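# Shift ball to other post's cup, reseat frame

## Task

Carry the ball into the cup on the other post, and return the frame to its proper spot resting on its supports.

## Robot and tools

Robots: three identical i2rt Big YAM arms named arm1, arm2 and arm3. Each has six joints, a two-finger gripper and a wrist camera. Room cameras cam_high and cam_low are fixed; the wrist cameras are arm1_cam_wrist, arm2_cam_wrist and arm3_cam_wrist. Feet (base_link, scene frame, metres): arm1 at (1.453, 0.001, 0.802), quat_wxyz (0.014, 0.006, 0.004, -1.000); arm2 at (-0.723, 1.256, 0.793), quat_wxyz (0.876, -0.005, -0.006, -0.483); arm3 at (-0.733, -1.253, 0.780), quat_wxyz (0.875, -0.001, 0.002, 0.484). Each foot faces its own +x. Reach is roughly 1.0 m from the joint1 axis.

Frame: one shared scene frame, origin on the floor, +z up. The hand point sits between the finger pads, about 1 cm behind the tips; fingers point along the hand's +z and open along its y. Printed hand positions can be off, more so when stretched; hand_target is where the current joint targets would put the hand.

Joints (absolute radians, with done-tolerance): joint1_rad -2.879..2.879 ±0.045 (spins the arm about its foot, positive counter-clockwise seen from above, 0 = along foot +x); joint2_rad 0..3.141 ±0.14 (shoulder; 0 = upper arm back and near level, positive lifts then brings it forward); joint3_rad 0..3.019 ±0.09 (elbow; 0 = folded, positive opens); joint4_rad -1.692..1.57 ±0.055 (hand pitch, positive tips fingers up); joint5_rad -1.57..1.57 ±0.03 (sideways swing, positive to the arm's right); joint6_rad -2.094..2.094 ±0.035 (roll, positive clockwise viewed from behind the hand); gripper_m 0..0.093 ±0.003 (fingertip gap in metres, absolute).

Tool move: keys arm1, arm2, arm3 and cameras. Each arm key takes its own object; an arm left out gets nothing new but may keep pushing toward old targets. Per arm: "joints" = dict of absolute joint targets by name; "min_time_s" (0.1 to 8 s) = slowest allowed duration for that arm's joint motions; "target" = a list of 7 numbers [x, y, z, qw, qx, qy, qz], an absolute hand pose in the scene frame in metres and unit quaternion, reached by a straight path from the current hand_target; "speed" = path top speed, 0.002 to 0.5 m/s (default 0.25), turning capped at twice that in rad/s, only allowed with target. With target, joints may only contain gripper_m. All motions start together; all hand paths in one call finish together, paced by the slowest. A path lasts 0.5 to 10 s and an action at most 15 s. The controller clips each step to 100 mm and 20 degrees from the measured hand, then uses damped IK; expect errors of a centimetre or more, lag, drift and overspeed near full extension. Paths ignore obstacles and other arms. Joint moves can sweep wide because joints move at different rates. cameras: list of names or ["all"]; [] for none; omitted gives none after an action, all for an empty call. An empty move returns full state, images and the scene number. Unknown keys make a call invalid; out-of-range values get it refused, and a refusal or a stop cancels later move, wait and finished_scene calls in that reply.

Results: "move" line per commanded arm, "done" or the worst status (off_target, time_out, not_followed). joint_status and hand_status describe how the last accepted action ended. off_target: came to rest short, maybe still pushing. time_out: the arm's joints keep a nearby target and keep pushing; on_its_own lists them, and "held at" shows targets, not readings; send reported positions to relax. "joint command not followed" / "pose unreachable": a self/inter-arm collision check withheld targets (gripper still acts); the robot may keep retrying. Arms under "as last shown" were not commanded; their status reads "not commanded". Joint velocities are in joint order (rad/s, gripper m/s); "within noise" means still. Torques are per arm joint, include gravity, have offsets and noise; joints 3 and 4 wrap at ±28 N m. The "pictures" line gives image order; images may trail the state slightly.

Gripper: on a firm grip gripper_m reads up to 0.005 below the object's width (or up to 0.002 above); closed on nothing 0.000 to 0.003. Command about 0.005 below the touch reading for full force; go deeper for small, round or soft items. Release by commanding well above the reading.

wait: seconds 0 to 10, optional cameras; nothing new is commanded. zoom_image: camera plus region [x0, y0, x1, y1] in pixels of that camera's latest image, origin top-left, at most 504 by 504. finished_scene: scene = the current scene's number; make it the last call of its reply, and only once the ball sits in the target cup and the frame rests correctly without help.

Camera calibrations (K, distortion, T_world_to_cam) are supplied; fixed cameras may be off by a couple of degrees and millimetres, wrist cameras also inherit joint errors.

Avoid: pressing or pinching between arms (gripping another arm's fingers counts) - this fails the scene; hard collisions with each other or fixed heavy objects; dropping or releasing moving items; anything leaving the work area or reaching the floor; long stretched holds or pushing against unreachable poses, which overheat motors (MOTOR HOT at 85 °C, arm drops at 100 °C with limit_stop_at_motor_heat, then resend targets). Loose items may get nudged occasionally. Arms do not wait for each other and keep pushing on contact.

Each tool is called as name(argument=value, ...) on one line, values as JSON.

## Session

move()

zoom_image(camera="cam_low", region=[330, 220, 582, 472])

zoom_image(camera="cam_high", region=[370, 230, 530, 350])

Scene clock: 0.00 s.
Joint torques (N m): no reading
Motor temperatures (°C): arm1=[29 28 29 24 26 24 24] | arm2=[25 30 27 26 23 21 27] | arm3=[27 27 26 27 23 25 24]
Heat: arm1: hottest joint1_rad 29 °C; arm2: hottest joint2_rad 30 °C; arm3: hottest joint1_rad 27 °C.
Joint velocities: within noise
arm1.joint_positions: joint1_rad=-0.430 joint2_rad=+0.631 joint3_rad=+1.402 joint4_rad=-1.276 joint5_rad=+0.008 joint6_rad=-0.169 gripper_m=+0.09396
arm1.joint_status: not commanded
arm1.hand: x=+1.2197 y=+0.0938 z=+1.3548 quat_wxyz=(+0.150, -0.857, +0.099, +0.482) (m; scene frame)
arm1.hand_target: x=+1.2220 y=+0.0927 z=+1.3684 quat_wxyz=(+0.154, -0.849, +0.098, +0.495) (m; scene frame)
arm1.hand_status: not commanded
arm2.joint_positions: joint1_rad=-0.159 joint2_rad=+0.563 joint3_rad=+1.339 joint4_rad=-1.223 joint5_rad=+0.179 joint6_rad=+0.060 gripper_m=+0.09396
arm2.joint_status: not commanded
arm2.hand: x=-0.6645 y=+1.0393 z=+1.3486 quat_wxyz=(-0.418, -0.522, -0.658, +0.347) (m; scene frame)
arm2.hand_target: x=-0.6659 y=+1.0426 z=+1.3594 quat_wxyz=(-0.427, -0.519, -0.652, +0.352) (m; scene frame)
arm2.hand_status: not commanded
arm3.joint_positions: joint1_rad=+0.085 joint2_rad=+0.628 joint3_rad=+1.434 joint4_rad=-1.415 joint5_rad=+0.195 joint6_rad=+0.111 gripper_m=+0.09396
arm3.joint_status: not commanded
arm3.hand: x=-0.6006 y=-1.0712 z=+1.3224 quat_wxyz=(-0.427, +0.378, -0.800, -0.190) (m; scene frame)
arm3.hand_target: x=-0.6017 y=-1.0734 z=+1.3346 quat_wxyz=(-0.437, +0.373, -0.794, -0.198) (m; scene frame)
arm3.hand_status: not commanded
pictures: arm1_cam_wrist, arm2_cam_wrist, arm3_cam_wrist, cam_high, cam_low
camera_calibration:
arm1_cam_wrist: T_world_to_cam=[[0.328122, 0.927523, 0.178992, -0.73172], [0.884814, -0.235417, -0.402099, -0.51117], [-0.330819, 0.290312, -0.89793, 1.71922], [0, 0, 0, 1]] pos_world=[1.26113, 0.059239, 1.46917]
arm2_cam_wrist: T_world_to_cam=[[-0.977649, -0.209434, 0.0184212, -0.45841], [-0.189655, 0.840709, -0.507188, -0.309064], [0.0907357, -0.499346, -0.861638, 1.86683], [0, 0, 0, 1]] pos_world=[-0.676167, 1.09602, 1.46022]
arm3_cam_wrist: T_world_to_cam=[[0.770384, -0.63719, 0.0223167, -0.249647], [-0.595868, -0.731994, -0.330341, -0.703067], [0.226826, 0.241192, -0.943598, 1.77024], [0, 0, 0, 1]] pos_world=[-0.628148, -1.10068, 1.44372]

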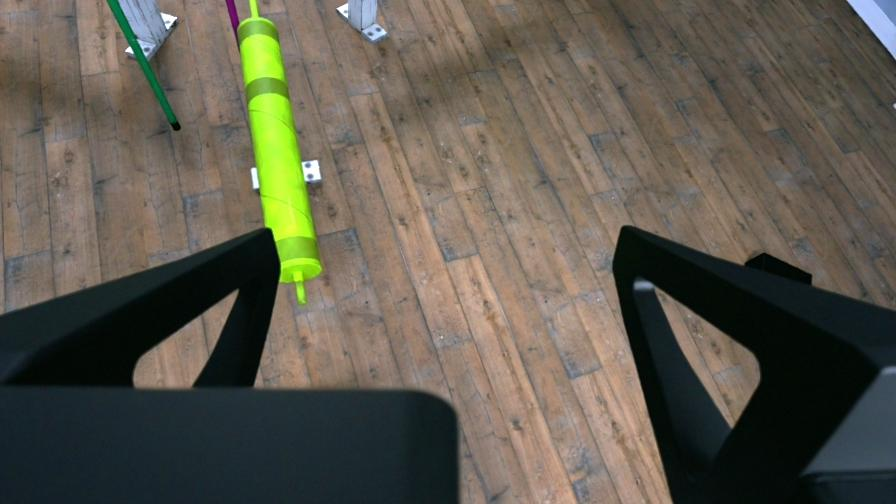

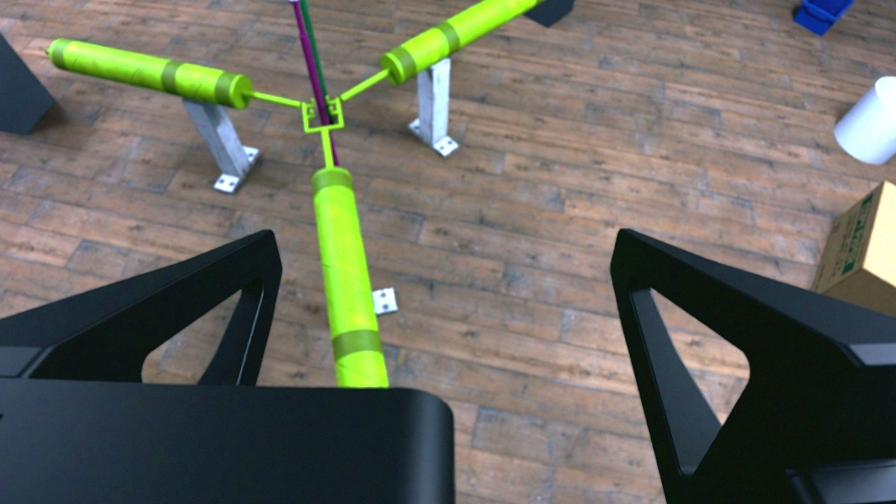

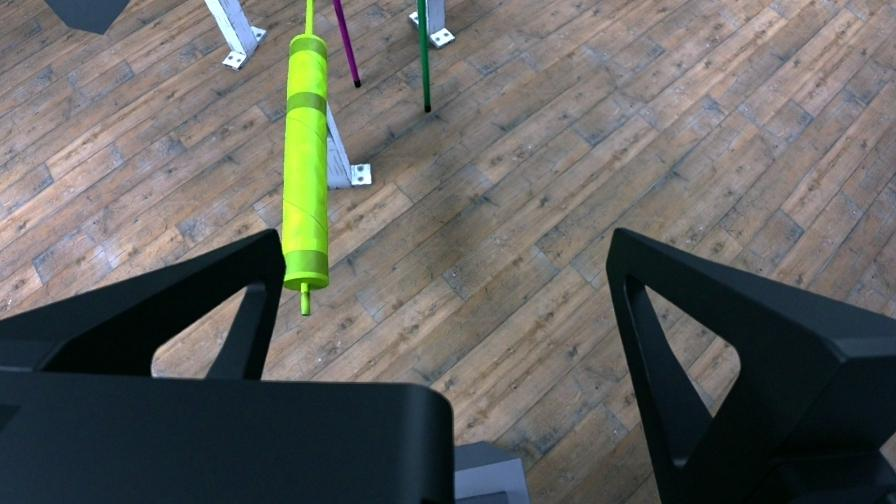

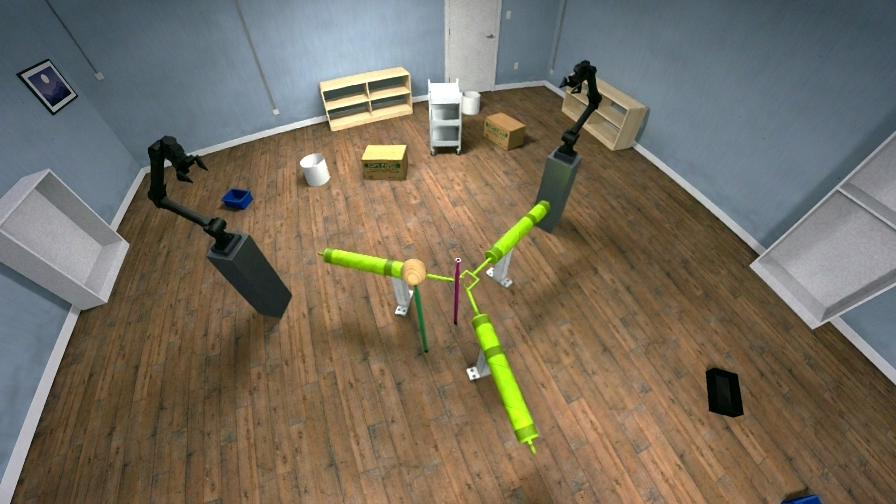

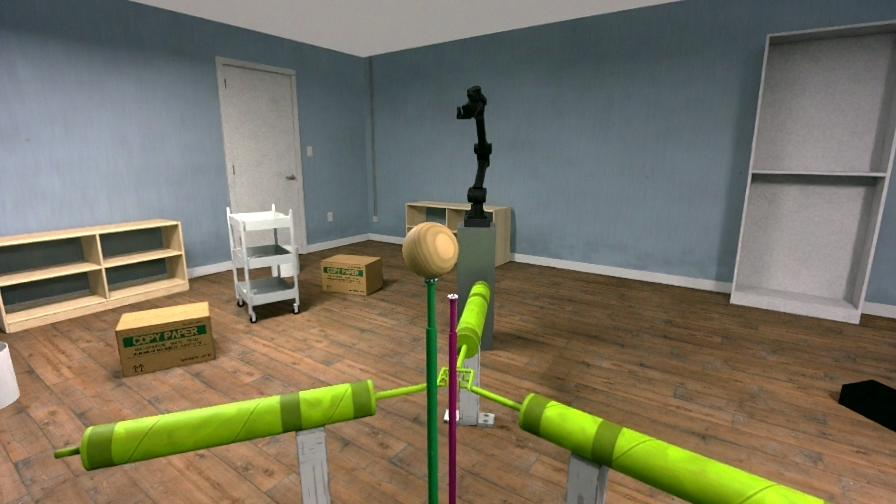

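Scaled by 2.000 from the camera's 896x504 image, which has a finer 1280x720 frame.

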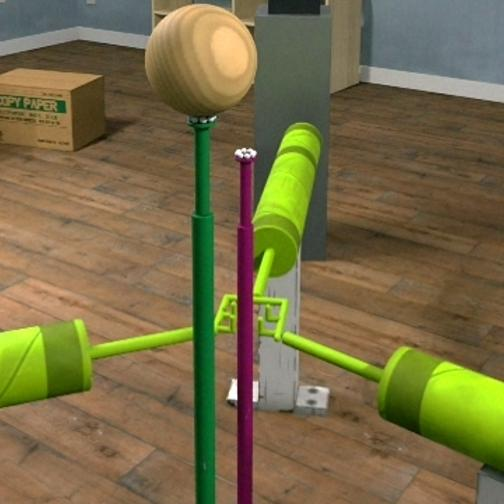

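Scaled by 3.150 from the camera's 896x504 image, which has a finer 1280x720 frame.

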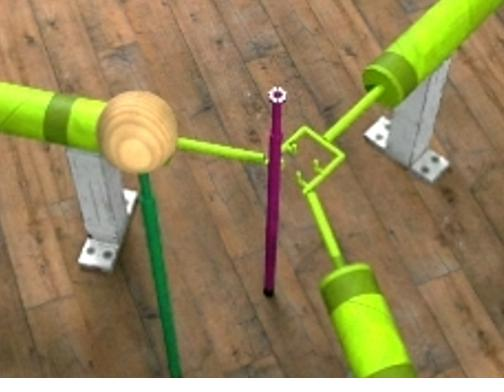

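move(arm1={"target": [0.875, 0.047, 0.58, 0.0079, -0.9654, 0.0295, 0.2587], "speed": 0.4}, arm2={"target": [-0.590, 1.020, 0.60, 0.0741, 0.5242, 0.8471, -0.0459], "speed": 0.4}, arm3={"target": [-0.700, -0.735, 0.58, 0.2280, -0.4572, 0.8509, 0.1225], "speed": 0.4}, cameras=["arm1_cam_wrist", "arm2_cam_wrist", "arm3_cam_wrist"])

Scene clock: 35.90 s.
Joint torques (N m): arm1=[0.15 -17.67 4.93 1.09 -0.12 0.31] | arm2=[2.08 -8.7 0.13 0.73 -0.17 -0.12] | arm3=[0.5 -12.28 5.34 1.69 0.23 0.12]
Motor temperatures (°C): arm1=[29 28 34 24 26 24 24] | arm2=[25 30 35 26 23 21 27] | arm3=[27 27 34 27 23 25 24]
Heat: arm1: hottest joint3_rad 34 °C; arm2: hottest joint3_rad 35 °C; arm3: hottest joint3_rad 34 °C.
move: arm1 off_target; arm2 done; arm3 off_target
Joint velocities: within noise
arm1.joint_positions: joint1_rad=-0.122 joint2_rad=+2.330 joint3_rad=+1.065 joint4_rad=+0.209 joint5_rad=-0.016 joint6_rad=-0.025 gripper_m=+0.09396
arm1.joint_status: not commanded
arm1.hand: x=+0.8883 y=+0.0533 z=+0.5742 quat_wxyz=(+0.012, -0.968, +0.030, +0.250) (m; scene frame)
arm1.hand_target: x=+0.8753 y=+0.0469 z=+0.5802 quat_wxyz=(+0.008, -0.965, +0.029, +0.259) (m; scene frame)
arm1.hand_status: off_target (0.016 m and 1.2 deg from the pose sent, 0.849 m and 33.9 deg at the start; pose on its path clipped on 15 of 111 steps)
arm2.joint_positions: joint1_rad=-0.051 joint2_rad=+2.055 joint3_rad=+0.406 joint4_rad=+0.242 joint5_rad=+0.010 joint6_rad=+0.069 gripper_m=+0.09396
arm2.joint_status: not commanded
arm2.hand: x=-0.5924 y=+1.0179 z=+0.6059 quat_wxyz=(-0.076, -0.533, -0.841, +0.048) (m; scene frame)
arm2.hand_target: x=-0.5900 y=+1.0200 z=+0.6002 quat_wxyz=(-0.074, -0.524, -0.847, +0.046) (m; scene frame)
arm2.hand_status: done (0.007 m and 1.2 deg from the pose sent, 0.753 m and 57.3 deg at the start; pose on its path clipped on 23 of 111 steps)
arm3.joint_positions: joint1_rad=+0.588 joint2_rad=+2.216 joint3_rad=+0.921 joint4_rad=+0.149 joint5_rad=+0.299 joint6_rad=+0.542 gripper_m=+0.09396
arm3.joint_status: not commanded
arm3.hand: x=-0.6965 y=-0.7456 z=+0.5837 quat_wxyz=(-0.226, +0.460, -0.851, -0.113) (m; scene frame)
arm3.hand_target: x=-0.7000 y=-0.7352 z=+0.5804 quat_wxyz=(-0.228, +0.457, -0.851, -0.123) (m; scene frame)
arm3.hand_status: off_target (0.012 m and 1.2 deg from the pose sent, 0.821 m and 26.4 deg at the start; pose on its path clipped on 19 of 111 steps)
pictures: arm1_cam_wrist, arm2_cam_wrist, arm3_cam_wrist
camera_calibration:
arm1_cam_wrist: T_world_to_cam=[[0.0672476, 0.997258, 0.0308956, -0.132644], [0.989286, -0.0706677, 0.12775, -0.94723], [0.129583, 0.0219737, -0.991325, 0.579402], [0, 0, 0, 1]] pos_world=[0.870921, 0.0526103, 0.699483]
arm2_cam_wrist: T_world_to_cam=[[-0.90582, -0.423655, 0.00276339, -0.108643], [-0.382932, 0.821506, 0.422483, -1.31248], [-0.181257, 0.381635, -0.906367, 0.178902], [0, 0, 0, 1]] pos_world=[-0.568575, 0.963909, 0.716952]
arm3_cam_wrist: T_world_to_cam=[[0.838715, -0.544322, 0.0164392, 0.168481], [-0.541886, -0.831208, 0.124313, -1.06767], [-0.0540022, -0.113172, -0.992107, 0.584838], [0, 0, 0, 1]] pos_world=[-0.688282, -0.729563, 0.710178]

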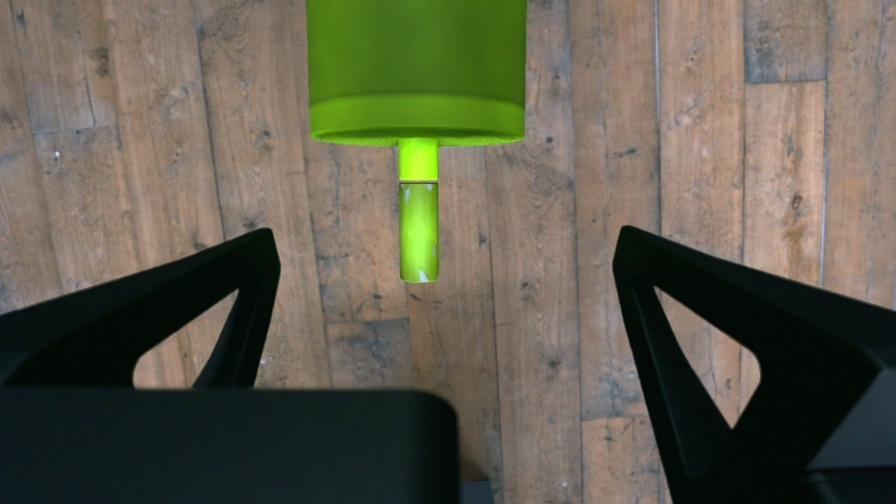

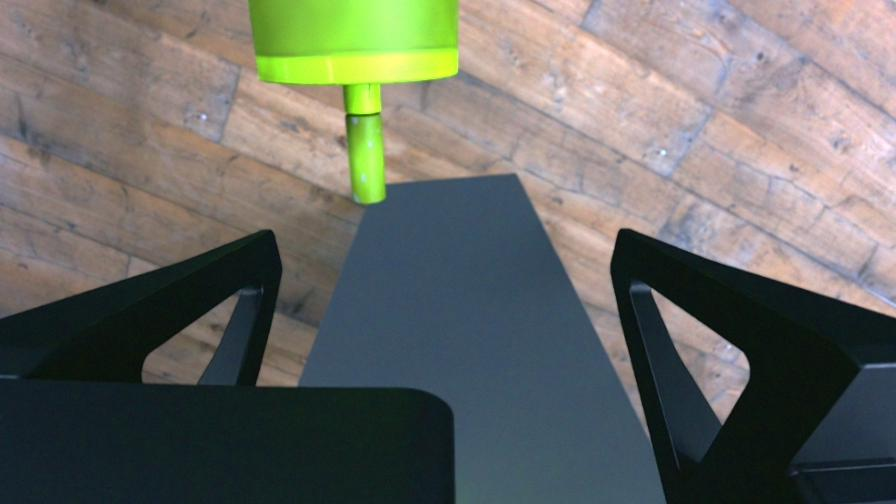

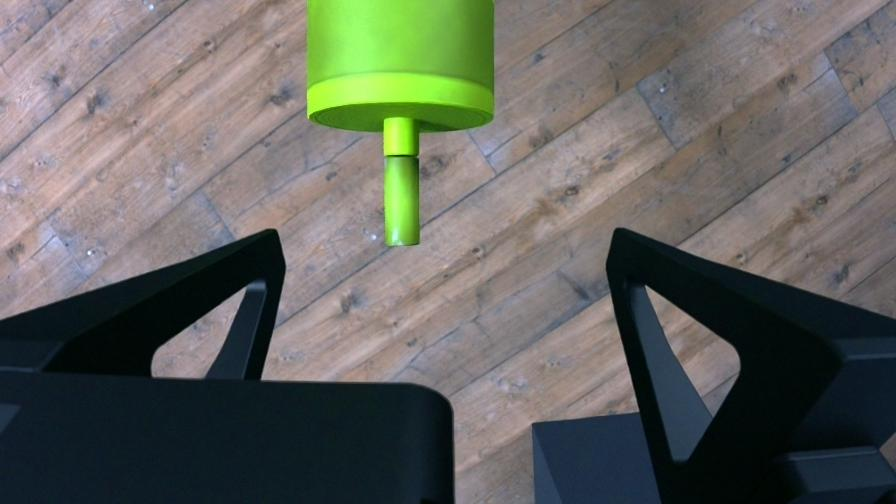

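move(arm1={"target": [0.878, 0.039, 0.4565, 0.0079, -0.9654, 0.0295, 0.2587], "speed": 0.12}, arm2={"target": [-0.5545, 1.0445, 0.4475, 0.0735, 0.5353, 0.8402, -0.0469], "speed": 0.12}, arm3={"target": [-0.712, -0.7095, 0.437, 0.2280, -0.4572, 0.8509, 0.1225], "speed": 0.12}, cameras=["all"])

zoom_image(camera="cam_low", region=[370, 210, 520, 410])

zoom_image(camera="cam_high", region=[395, 235, 495, 310])

Scene clock: 62.90 s.
Joint torques (N m): arm1=[0.21 -18.32 3.34 1.92 0.13 0.31] | arm2=[1.9 -10.99 -2.39 0.76 0 0.13] | arm3=[0.73 -14.21 3.75 1.73 0.44 0.13]
Motor temperatures (°C): arm1=[29 29 32 24 25 24 24] | arm2=[25 30 31 26 23 21 26] | arm3=[27 29 31 27 23 25 24]
Heat: arm1: hottest joint3_rad 32 °C; arm2: hottest joint3_rad 31 °C; arm3: hottest joint3_rad 31 °C.
move: arm1 off_target; arm2 done; arm3 done
Joint velocities: within noise
arm1.joint_positions: joint1_rad=-0.105 joint2_rad=+2.644 joint3_rad=+1.231 joint4_rad=+0.346 joint5_rad=-0.013 joint6_rad=-0.011 gripper_m=+0.09396
arm1.joint_status: not commanded
arm1.hand: x=+0.8911 y=+0.0451 z=+0.4529 quat_wxyz=(+0.009, -0.969, +0.029, +0.244) (m; scene frame)
arm1.hand_target: x=+0.8782 y=+0.0390 z=+0.4569 quat_wxyz=(+0.008, -0.965, +0.029, +0.259) (m; scene frame)
arm1.hand_status: off_target (0.015 m and 1.7 deg from the pose sent, 0.119 m and 1.2 deg at the start)
arm2.joint_positions: joint1_rad=+0.136 joint2_rad=+2.648 joint3_rad=+0.652 joint4_rad=+0.580 joint5_rad=+0.039 joint6_rad=+0.254 gripper_m=+0.09396
arm2.joint_status: not commanded
arm2.hand: x=-0.5543 y=+1.0410 z=+0.4544 quat_wxyz=(-0.074, -0.533, -0.842, +0.047) (m; scene frame)
arm2.hand_target: x=-0.5547 y=+1.0445 z=+0.4477 quat_wxyz=(-0.073, -0.535, -0.840, +0.047) (m; scene frame)
arm2.hand_status: done (0.008 m and 0.3 deg from the pose sent, 0.165 m and 0.4 deg at the start)
arm3.joint_positions: joint1_rad=+0.607 joint2_rad=+2.617 joint3_rad=+1.191 joint4_rad=+0.276 joint5_rad=+0.304 joint6_rad=+0.563 gripper_m=+0.09396
arm3.joint_status: not commanded
arm3.hand: x=-0.7075 y=-0.7154 z=+0.4420 quat_wxyz=(-0.225, +0.460, -0.851, -0.114) (m; scene frame)
arm3.hand_target: x=-0.7121 y=-0.7098 z=+0.4371 quat_wxyz=(-0.228, +0.457, -0.851, -0.122) (m; scene frame)
arm3.hand_status: done (0.009 m and 1.1 deg from the pose sent, 0.152 m and 1.2 deg at the start)
pictures: arm1_cam_wrist, arm2_cam_wrist, arm3_cam_wrist, cam_high, cam_low
camera_calibration:
arm1_cam_wrist: T_world_to_cam=[[0.0640867, 0.997618, 0.0255312, -0.115674], [0.987988, -0.0670315, 0.139234, -0.939285], [0.140614, 0.0163015, -0.98993, 0.448788], [0, 0, 0, 1]] pos_world=[0.87231, 0.0451213, 0.578003]
arm2_cam_wrist: T_world_to_cam=[[-0.905843, -0.423601, 0.00334242, -0.0641741], [-0.381972, 0.820182, 0.42591, -1.25254], [-0.183157, 0.38453, -0.90476, 0.0348863], [0, 0, 0, 1]] pos_world=[-0.530177, 0.986712, 0.565247]
arm3_cam_wrist: T_world_to_cam=[[0.838753, -0.544373, 0.012302, 0.198277], [-0.541435, -0.831404, 0.124962, -1.03101], [-0.057798, -0.111473, -0.992085, 0.445707], [0, 0, 0, 1]] pos_world=[-0.698772, -0.699568, 0.568578]

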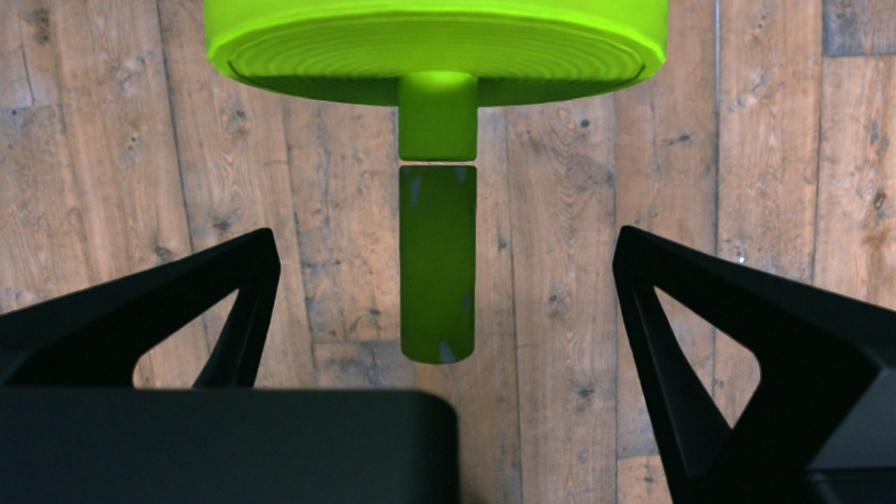

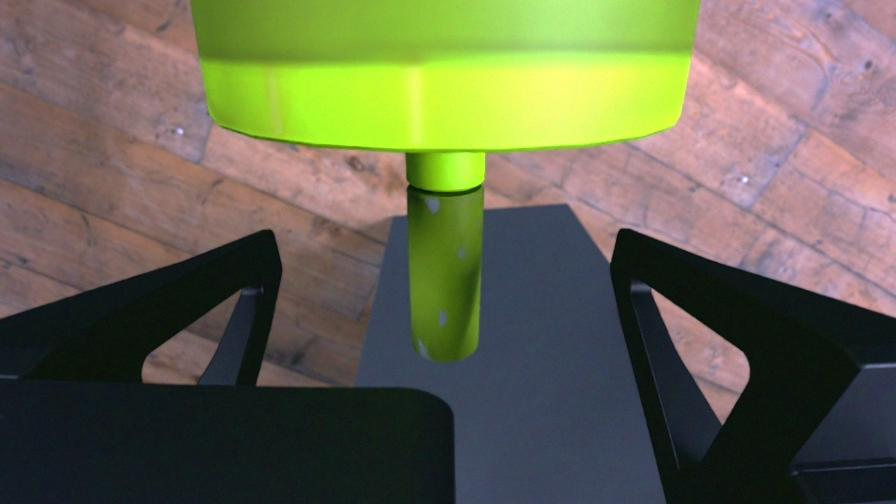

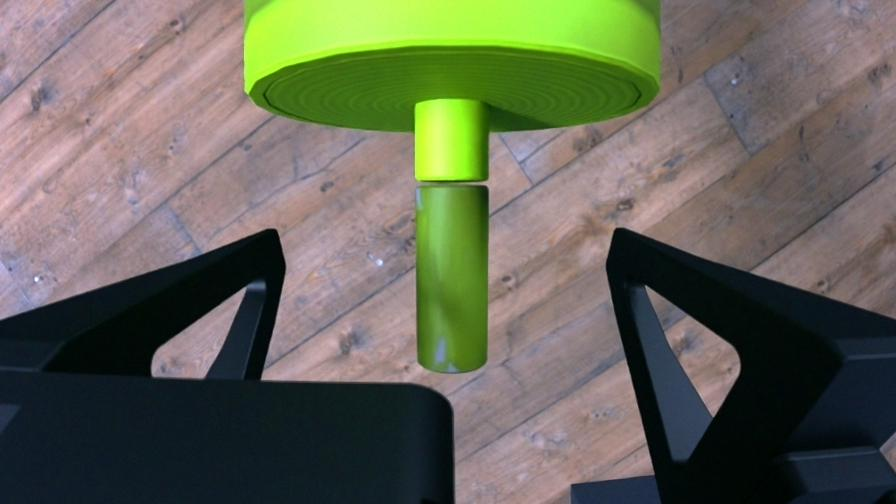

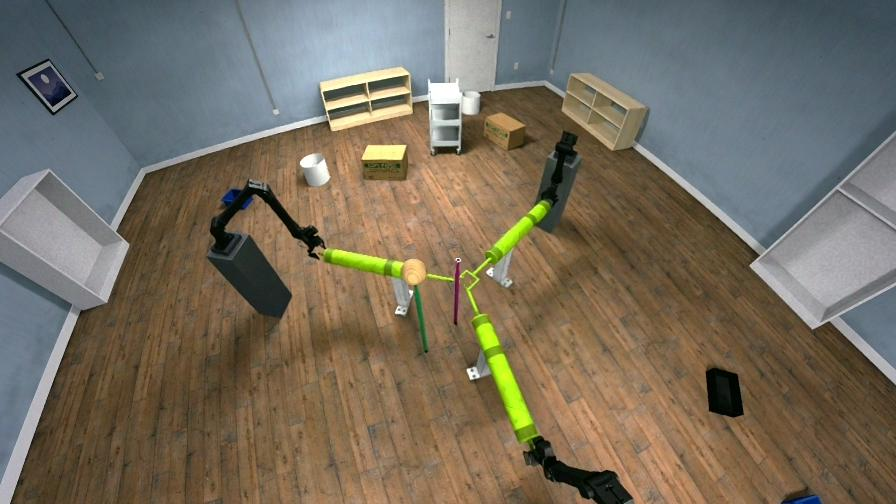

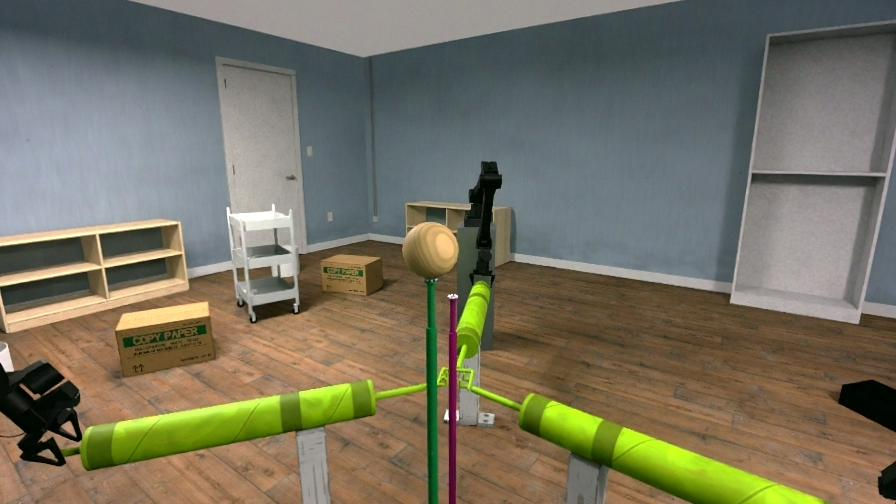

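Scaled by 2.520 from the camera's 896x504 image, which has a finer 1280x720 frame.

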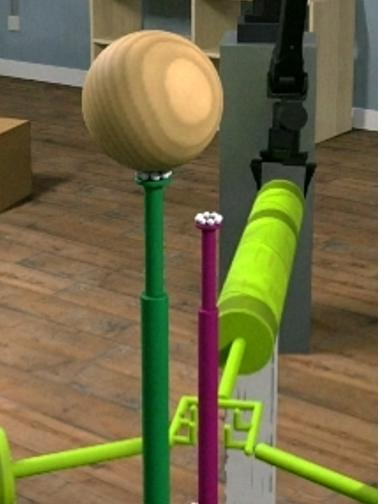

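Scaled by 5.040 from the camera's 896x504 image, which has a finer 1280x720 frame.

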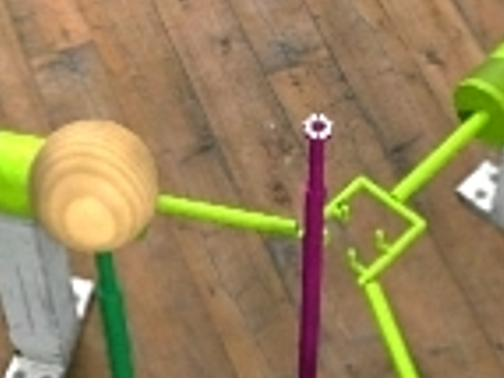

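move(arm1={"joints": {"gripper_m": 0.008}}, arm2={"joints": {"gripper_m": 0.008}}, arm3={"joints": {"gripper_m": 0.008}})

Scene clock: 97.87 s.
Joint torques (N m): arm1=[-0.03 -18.14 3.32 1.91 0.13 0.27] | arm2=[1.9 -10.99 -2.4 0.72 -0.02 0.12] | arm3=[0.73 -14.21 3.73 1.73 0.18 0.13]
Motor temperatures (°C): arm1=[29 34 31 24 25 24 24] | arm2=[25 32 29 26 23 21 26] | arm3=[27 30 29 27 23 25 24]
Heat: arm1: hottest joint2_rad 34 °C; arm2: hottest joint2_rad 32 °C; arm3: hottest joint2_rad 30 °C.
move: arm1 off_target; arm2 off_target; arm3 off_target
Joint velocities: within noise
arm1.joint_positions: joint1_rad=-0.102 joint2_rad=+2.644 joint3_rad=+1.231 joint4_rad=+0.346 joint5_rad=-0.013 joint6_rad=-0.006 gripper_m=+0.01874
arm1.joint_status: gripper_m off_target (ended at +0.01877, target +0.00800)
arm1.hand: x=+0.8909 y=+0.0434 z=+0.4529 quat_wxyz=(+0.008, -0.969, +0.030, +0.244) (m; scene frame)
arm1.hand_target: x=+0.8783 y=+0.0388 z=+0.4569 quat_wxyz=(+0.008, -0.966, +0.029, +0.259) (m; scene frame)
arm1.hand_status: not commanded
arm2.joint_positions: joint1_rad=+0.136 joint2_rad=+2.648 joint3_rad=+0.652 joint4_rad=+0.580 joint5_rad=+0.040 joint6_rad=+0.255 gripper_m=+0.01762
arm2.joint_status: gripper_m off_target (ended at +0.01765, target +0.00800)
arm2.hand: x=-0.5544 y=+1.0409 z=+0.4544 quat_wxyz=(-0.074, -0.533, -0.841, +0.047) (m; scene frame)
arm2.hand_target: x=-0.5547 y=+1.0446 z=+0.4477 quat_wxyz=(-0.073, -0.535, -0.840, +0.047) (m; scene frame)
arm2.hand_status: not commanded
arm3.joint_positions: joint1_rad=+0.607 joint2_rad=+2.617 joint3_rad=+1.191 joint4_rad=+0.276 joint5_rad=+0.310 joint6_rad=+0.563 gripper_m=+0.01779
arm3.joint_status: gripper_m off_target (ended at +0.01782, target +0.00800)
arm3.hand: x=-0.7065 y=-0.7154 z=+0.4423 quat_wxyz=(-0.227, +0.459, -0.851, -0.113) (m; scene frame)
arm3.hand_target: x=-0.7121 y=-0.7097 z=+0.4372 quat_wxyz=(-0.228, +0.457, -0.851, -0.123) (m; scene frame)
arm3.hand_status: not commanded
pictures: none

move(arm1={"target": [0.872, 0.0526, 0.888, 0.0079, -0.9654, 0.0295, 0.2587], "speed": 0.2}, arm2={"target": [-0.561, 1.058, 0.871, 0.0735, 0.5353, 0.8402, -0.0469], "speed": 0.2}, arm3={"target": [-0.718, -0.696, 0.865, 0.2280, -0.4572, 0.8509, 0.1225], "speed": 0.2}, cameras=["cam_high", "cam_low"])

zoom_image(camera="cam_low", region=[390, 210, 510, 330])

zoom_image(camera="cam_high", region=[395, 225, 495, 300])

Scene clock: 107.27 s.
Joint torques (N m): arm1=[-1.38 -17.2 11 0.24 -0.23 0.11] | arm2=[2.49 -6.36 9.07 -1.55 -0.28 0.17] | arm3=[0.97 -14.92 11.18 -0.32 0.42 0.14]
Motor temperatures (°C): arm1=[29 34 31 24 25 24 24] | arm2=[25 32 29 26 23 21 27] | arm3=[26 30 29 27 23 25 25]
Heat: arm1: hottest joint2_rad 34 °C; arm2: hottest joint2_rad 32 °C; arm3: hottest joint2_rad 30 °C.
move: arm1 off_target; arm2 off_target; arm3 off_target
Joint velocities: within noise
arm1.joint_positions: joint1_rad=-0.121 joint2_rad=+1.699 joint3_rad=+1.087 joint4_rad=-0.475 joint5_rad=-0.020 joint6_rad=-0.020 gripper_m=+0.01874
arm1.joint_status: not commanded
arm1.hand: x=+0.8886 y=+0.0490 z=+0.8542 quat_wxyz=(+0.008, -0.972, +0.031, +0.234) (m; scene frame)
arm1.hand_target: x=+0.8730 y=+0.0526 z=+0.8882 quat_wxyz=(+0.008, -0.965, +0.030, +0.259) (m; scene frame)
arm1.hand_status: off_target (0.038 m and 2.9 deg from the pose sent, 0.436 m and 1.7 deg at the start)
arm2.joint_positions: joint1_rad=+0.136 joint2_rad=+1.029 joint3_rad=+0.524 joint4_rad=-0.905 joint5_rad=+0.048 joint6_rad=+0.256 gripper_m=+0.01762
arm2.joint_status: not commanded
arm2.hand: x=-0.5639 y=+1.0533 z=+0.8579 quat_wxyz=(-0.076, -0.534, -0.840, +0.052) (m; scene frame)
arm2.hand_target: x=-0.5610 y=+1.0576 z=+0.8703 quat_wxyz=(-0.074, -0.535, -0.840, +0.047) (m; scene frame)
arm2.hand_status: off_target (0.014 m and 0.6 deg from the pose sent, 0.417 m and 0.3 deg at the start)
arm3.joint_positions: joint1_rad=+0.618 joint2_rad=+1.700 joint3_rad=+1.093 joint4_rad=-0.560 joint5_rad=+0.310 joint6_rad=+0.575 gripper_m=+0.01779
arm3.joint_status: not commanded
arm3.hand: x=-0.7114 y=-0.7049 z=+0.8369 quat_wxyz=(-0.222, +0.460, -0.853, -0.108) (m; scene frame)
arm3.hand_target: x=-0.7178 y=-0.6964 z=+0.8647 quat_wxyz=(-0.228, +0.457, -0.851, -0.123) (m; scene frame)
arm3.hand_status: off_target (0.030 m and 1.8 deg from the pose sent, 0.423 m and 1.1 deg at the start)
pictures: cam_high, cam_low

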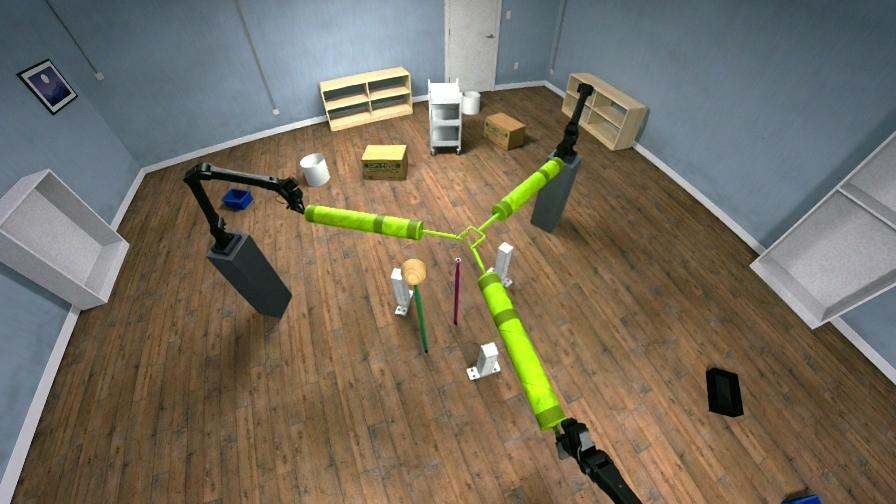

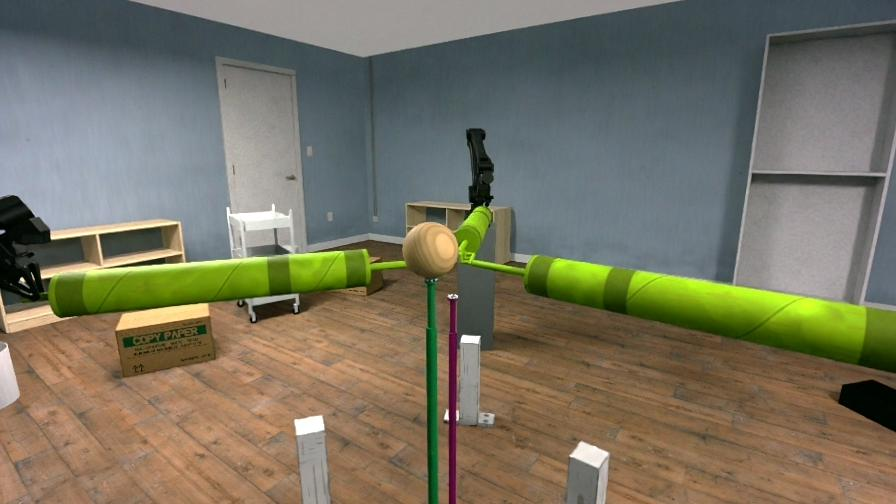

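Scaled by 4.200 from the camera's 896x504 image, which has a finer 1280x720 frame.

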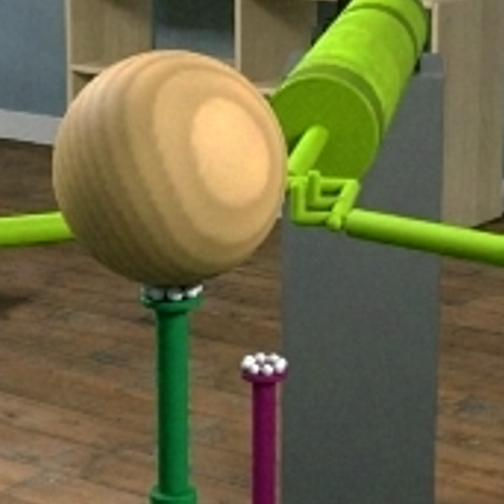

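Scaled by 5.040 from the camera's 896x504 image, which has a finer 1280x720 frame.

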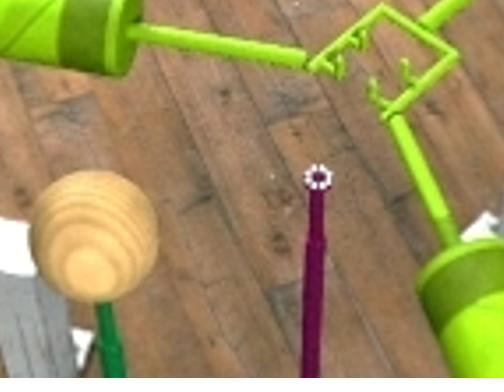

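move(arm1={"target": [0.989, -0.213, 0.884, 0.0079, -0.9654, 0.0295, 0.2587], "speed": 0.15}, arm2={"target": [-0.444, 0.792, 0.882, 0.0735, 0.5353, 0.8402, -0.0469], "speed": 0.15}, arm3={"target": [-0.601, -0.962, 0.868, 0.2280, -0.4572, 0.8509, 0.1225], "speed": 0.15}, cameras=["cam_high", "cam_low"])

zoom_image(camera="cam_low", region=[380, 210, 500, 330])

zoom_image(camera="cam_high", region=[375, 235, 475, 310])

Scene clock: 130.97 s.
Joint torques (N m): arm1=[-0.21 -15.33 9.63 0.47 0.93 0.15] | arm2=[2.08 -15.85 10.65 -0.75 -0.51 0.03] | arm3=[-0.91 -5.36 9.46 0.32 -0.02 -0.08]
Motor temperatures (°C): arm1=[29 34 37 24 26 24 25] | arm2=[25 31 33 26 23 21 28] | arm3=[26 30 35 27 23 24 26]
Heat: arm1: hottest joint3_rad 37 °C; arm2: hottest joint3_rad 33 °C; arm3: hottest joint3_rad 35 °C.
move: arm1 off_target; arm2 off_target; arm3 done
Joint velocities: within noise
arm1.joint_positions: joint1_rad=+0.491 joint2_rad=+1.575 joint3_rad=+0.936 joint4_rad=-0.523 joint5_rad=+0.259 joint6_rad=+0.528 gripper_m=+0.01874
arm1.joint_status: not commanded
arm1.hand: x=+1.0005 y=-0.2061 z=+0.8539 quat_wxyz=(+0.013, -0.972, +0.029, +0.232) (m; scene frame)
arm1.hand_target: x=+0.9896 y=-0.2126 z=+0.8837 quat_wxyz=(+0.008, -0.965, +0.030, +0.259) (m; scene frame)
arm1.hand_status: off_target (0.033 m and 3.2 deg from the pose sent, 0.282 m and 2.9 deg at the start)
arm2.joint_positions: joint1_rad=-0.025 joint2_rad=+1.743 joint3_rad=+1.264 joint4_rad=-0.933 joint5_rad=+0.027 joint6_rad=+0.106 gripper_m=+0.01762
arm2.joint_status: not commanded
arm2.hand: x=-0.4559 y=+0.7977 z=+0.8726 quat_wxyz=(-0.071, -0.538, -0.838, +0.052) (m; scene frame)
arm2.hand_target: x=-0.4442 y=+0.7925 z=+0.8821 quat_wxyz=(-0.074, -0.535, -0.840, +0.047) (m; scene frame)
arm2.hand_status: off_target (0.016 m and 0.8 deg from the pose sent, 0.289 m and 0.6 deg at the start)
arm3.joint_positions: joint1_rad=+0.206 joint2_rad=+0.983 joint3_rad=+0.474 joint4_rad=-0.553 joint5_rad=+0.116 joint6_rad=+0.201 gripper_m=+0.01779
arm3.joint_status: not commanded
arm3.hand: x=-0.6023 y=-0.9579 z=+0.8598 quat_wxyz=(-0.225, +0.458, -0.852, -0.120) (m; scene frame)
arm3.hand_target: x=-0.6010 y=-0.9617 z=+0.8676 quat_wxyz=(-0.228, +0.457, -0.851, -0.123) (m; scene frame)
arm3.hand_status: done (0.009 m and 0.4 deg from the pose sent, 0.282 m and 1.9 deg at the start)
pictures: cam_high, cam_low

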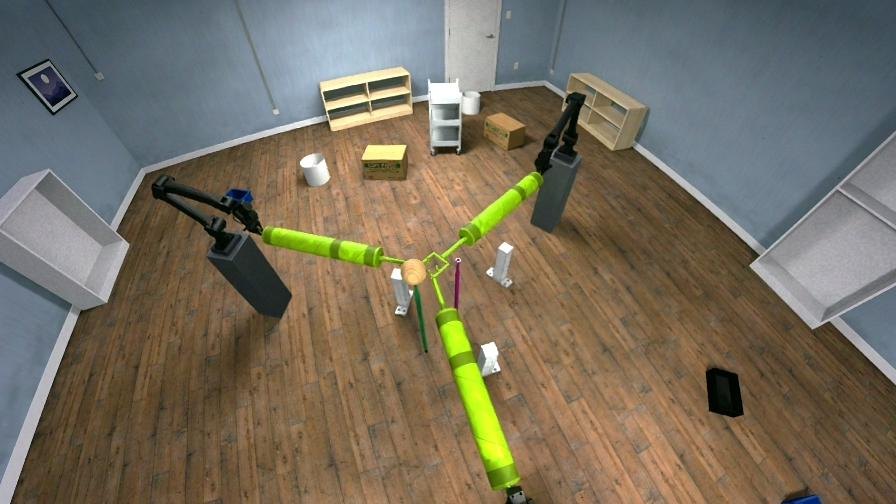

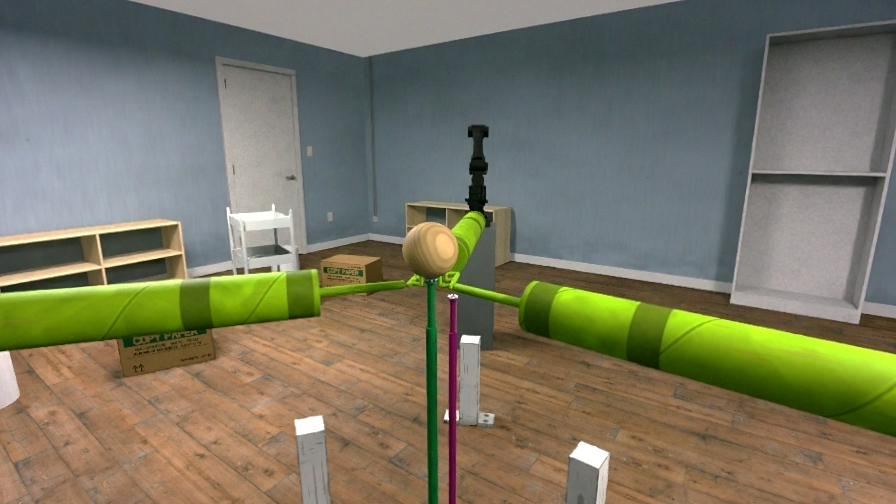

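Scaled by 4.200 from the camera's 896x504 image, which has a finer 1280x720 frame.

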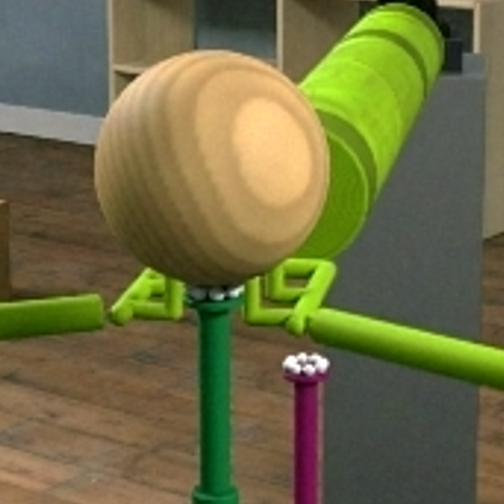

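Scaled by 5.040 from the camera's 896x504 image, which has a finer 1280x720 frame.

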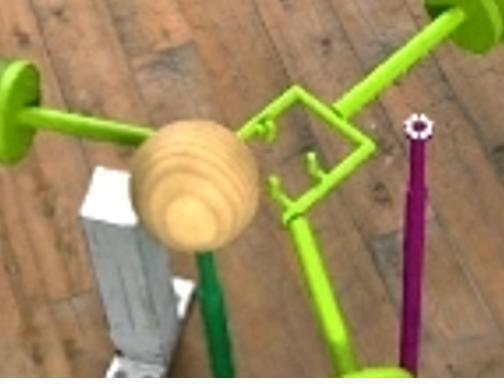

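move(arm1={"target": [1.009, -0.204, 0.883, 0.0079, -0.9654, 0.0295, 0.2587], "speed": 0.1}, arm2={"target": [-0.424, 0.801, 0.864, 0.0735, 0.5353, 0.8402, -0.0469], "speed": 0.1}, arm3={"target": [-0.581, -0.953, 0.850, 0.2280, -0.4572, 0.8509, 0.1225], "speed": 0.1})

move(arm1={"target": [1.030, -0.249, 0.883, 0.0079, -0.9654, 0.0295, 0.2587], "speed": 0.1}, arm2={"target": [-0.403, 0.756, 0.864, 0.0735, 0.5353, 0.8402, -0.0469], "speed": 0.1}, arm3={"target": [-0.560, -0.998, 0.850, 0.2280, -0.4572, 0.8509, 0.1225], "speed": 0.1}, cameras=["cam_high", "cam_low"])

zoom_image(camera="cam_low", region=[380, 210, 500, 330])

zoom_image(camera="cam_high", region=[375, 235, 475, 310])

Scene clock: 177.87 s.
Joint torques (N m): arm1=[0.15 -15.38 8.12 0.94 0.91 0.19] | arm2=[3.72 -16.09 9.65 -0.12 -0.28 0.28] | arm3=[-1.26 -3.96 9.33 1.43 -0.04 -0.08]
Motor temperatures (°C): arm1=[29 36 37 24 27 24 26] | arm2=[25 33 39 26 23 21 29] | arm3=[26 29 37 27 23 24 26]
Heat: arm1: hottest joint3_rad 37 °C; arm2: hottest joint3_rad 39 °C; arm3: hottest joint3_rad 37 °C.
move: arm1 off_target; arm2 off_target; arm3 done
Joint velocities: within noise
arm1.joint_positions: joint1_rad=+0.492 joint2_rad=+1.534 joint3_rad=+0.894 joint4_rad=-0.524 joint5_rad=+0.261 joint6_rad=+0.528 gripper_m=+0.01874
arm1.joint_status: not commanded
arm1.hand: x=+1.0147 y=-0.1983 z=+0.8562 quat_wxyz=(+0.015, -0.972, +0.029, +0.232) (m; scene frame)
arm1.hand_target: x=+1.0091 y=-0.2038 z=+0.8825 quat_wxyz=(+0.008, -0.965, +0.030, +0.259) (m; scene frame)
arm1.hand_status: off_target (0.028 m and 3.2 deg from the pose sent, 0.030 m and 3.2 deg at the start)
arm2.joint_positions: joint1_rad=-0.002 joint2_rad=+1.770 joint3_rad=+1.264 joint4_rad=-0.914 joint5_rad=+0.027 joint6_rad=+0.122 gripper_m=+0.01762
arm2.joint_status: not commanded
arm2.hand: x=-0.4439 y=+0.8014 z=+0.8597 quat_wxyz=(-0.069, -0.536, -0.840, +0.049) (m; scene frame)
arm2.hand_target: x=-0.4243 y=+0.8016 z=+0.8641 quat_wxyz=(-0.074, -0.535, -0.840, +0.047) (m; scene frame)
arm2.hand_status: off_target (0.020 m and 0.6 deg from the pose sent, 0.033 m and 0.8 deg at the start)
arm3.joint_positions: joint1_rad=+0.148 joint2_rad=+1.046 joint3_rad=+0.470 joint4_rad=-0.483 joint5_rad=+0.084 joint6_rad=+0.146 gripper_m=+0.01779
arm3.joint_status: not commanded
arm3.hand: x=-0.5861 y=-0.9543 z=+0.8467 quat_wxyz=(-0.224, +0.460, -0.851, -0.120) (m; scene frame)
arm3.hand_target: x=-0.5811 y=-0.9531 z=+0.8499 quat_wxyz=(-0.228, +0.457, -0.851, -0.122) (m; scene frame)
arm3.hand_status: done (0.006 m and 0.6 deg from the pose sent, 0.024 m and 0.4 deg at the start)
pictures: none

Scene clock: 179.10 s.
Joint torques (N m): arm1=[0.21 -13.8 10.25 0.32 1.07 0.21] | arm2=[2.61 -17.79 10.97 -0.7 -0.26 0.14] | arm3=[-1.08 -4.95 9.17 0.31 -0.27 -0.04]
Motor temperatures (°C): arm1=[29 36 37 24 27 24 26] | arm2=[25 33 40 26 23 21 29] | arm3=[26 29 37 27 23 24 26]
Heat: arm1: hottest joint3_rad 37 °C; arm2: hottest joint3_rad 40 °C; arm3: hottest joint3_rad 37 °C.
move: arm1 off_target; arm2 off_target; arm3 done
Joint velocities: within noise
arm1.joint_positions: joint1_rad=+0.610 joint2_rad=+1.534 joint3_rad=+0.894 joint4_rad=-0.552 joint5_rad=+0.309 joint6_rad=+0.640 gripper_m=+0.01874
arm1.joint_status: not commanded
arm1.hand: x=+1.0421 y=-0.2380 z=+0.8557 quat_wxyz=(+0.014, -0.972, +0.028, +0.234) (m; scene frame)
arm1.hand_target: x=+1.0307 y=-0.2487 z=+0.8830 quat_wxyz=(+0.007, -0.965, +0.030, +0.259) (m; scene frame)
arm1.hand_status: off_target (0.032 m and 3.0 deg from the pose sent, 0.059 m and 3.2 deg at the start)
arm2.joint_positions: joint1_rad=-0.002 joint2_rad=+1.882 joint3_rad=+1.416 joint4_rad=-0.949 joint5_rad=+0.026 joint6_rad=+0.122 gripper_m=+0.01762
arm2.joint_status: not commanded
arm2.hand: x=-0.4183 y=+0.7612 z=+0.8559 quat_wxyz=(-0.071, -0.535, -0.840, +0.050) (m; scene frame)
arm2.hand_target: x=-0.4032 y=+0.7566 z=+0.8640 quat_wxyz=(-0.074, -0.535, -0.840, +0.047) (m; scene frame)
arm2.hand_status: off_target (0.018 m and 0.4 deg from the pose sent, 0.061 m and 0.6 deg at the start)
arm3.joint_positions: joint1_rad=-0.027 joint2_rad=+0.965 joint3_rad=+0.414 joint4_rad=-0.496 joint5_rad=+0.002 joint6_rad=-0.006 gripper_m=+0.01779
arm3.joint_status: not commanded
arm3.hand: x=-0.5602 y=-0.9941 z=+0.8438 quat_wxyz=(-0.227, +0.459, -0.851, -0.120) (m; scene frame)
arm3.hand_target: x=-0.5600 y=-0.9978 z=+0.8495 quat_wxyz=(-0.228, +0.457, -0.851, -0.122) (m; scene frame)
arm3.hand_status: done (0.007 m and 0.4 deg from the pose sent, 0.051 m and 0.6 deg at the start)
pictures: cam_high, cam_low

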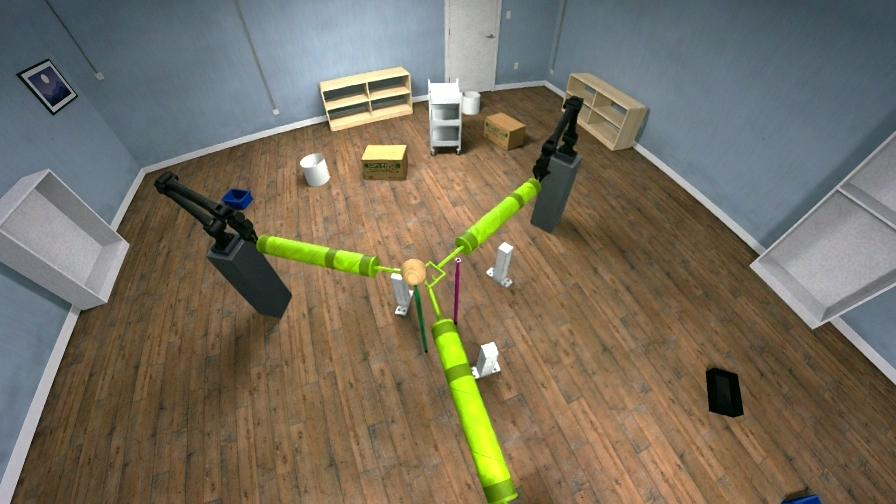

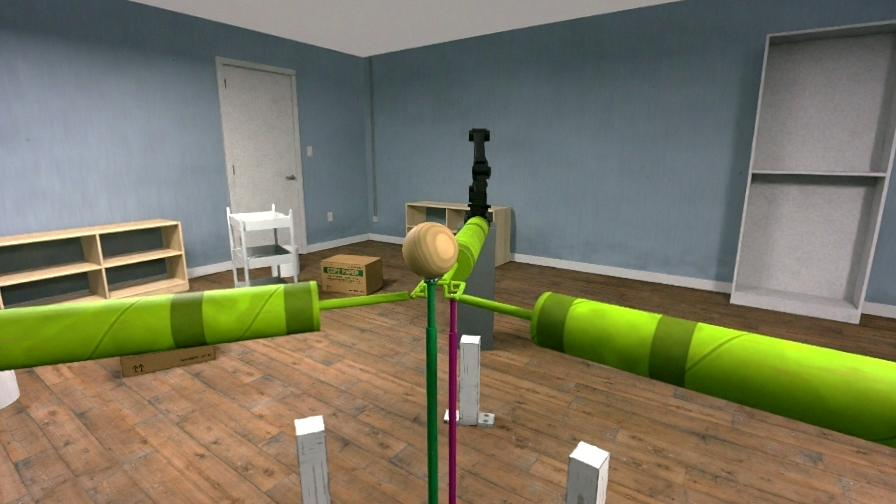

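Scaled by 4.200 from the camera's 896x504 image, which has a finer 1280x720 frame.

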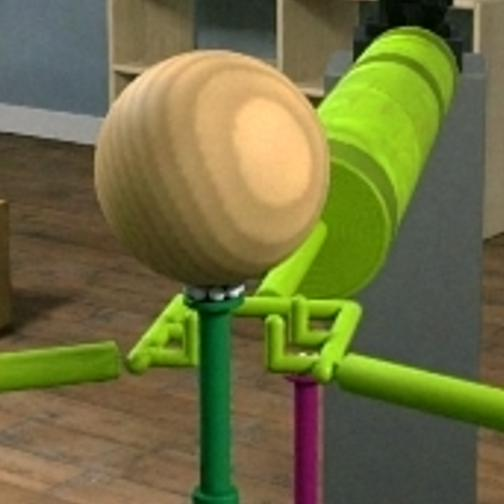

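Scaled by 5.040 from the camera's 896x504 image, which has a finer 1280x720 frame.

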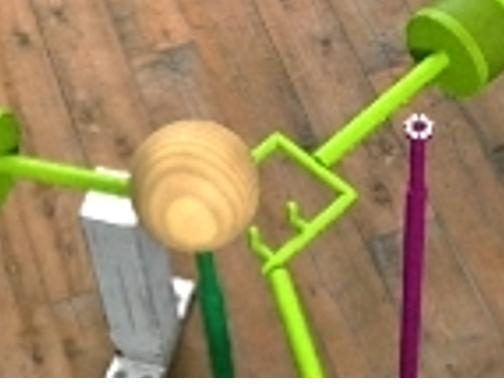

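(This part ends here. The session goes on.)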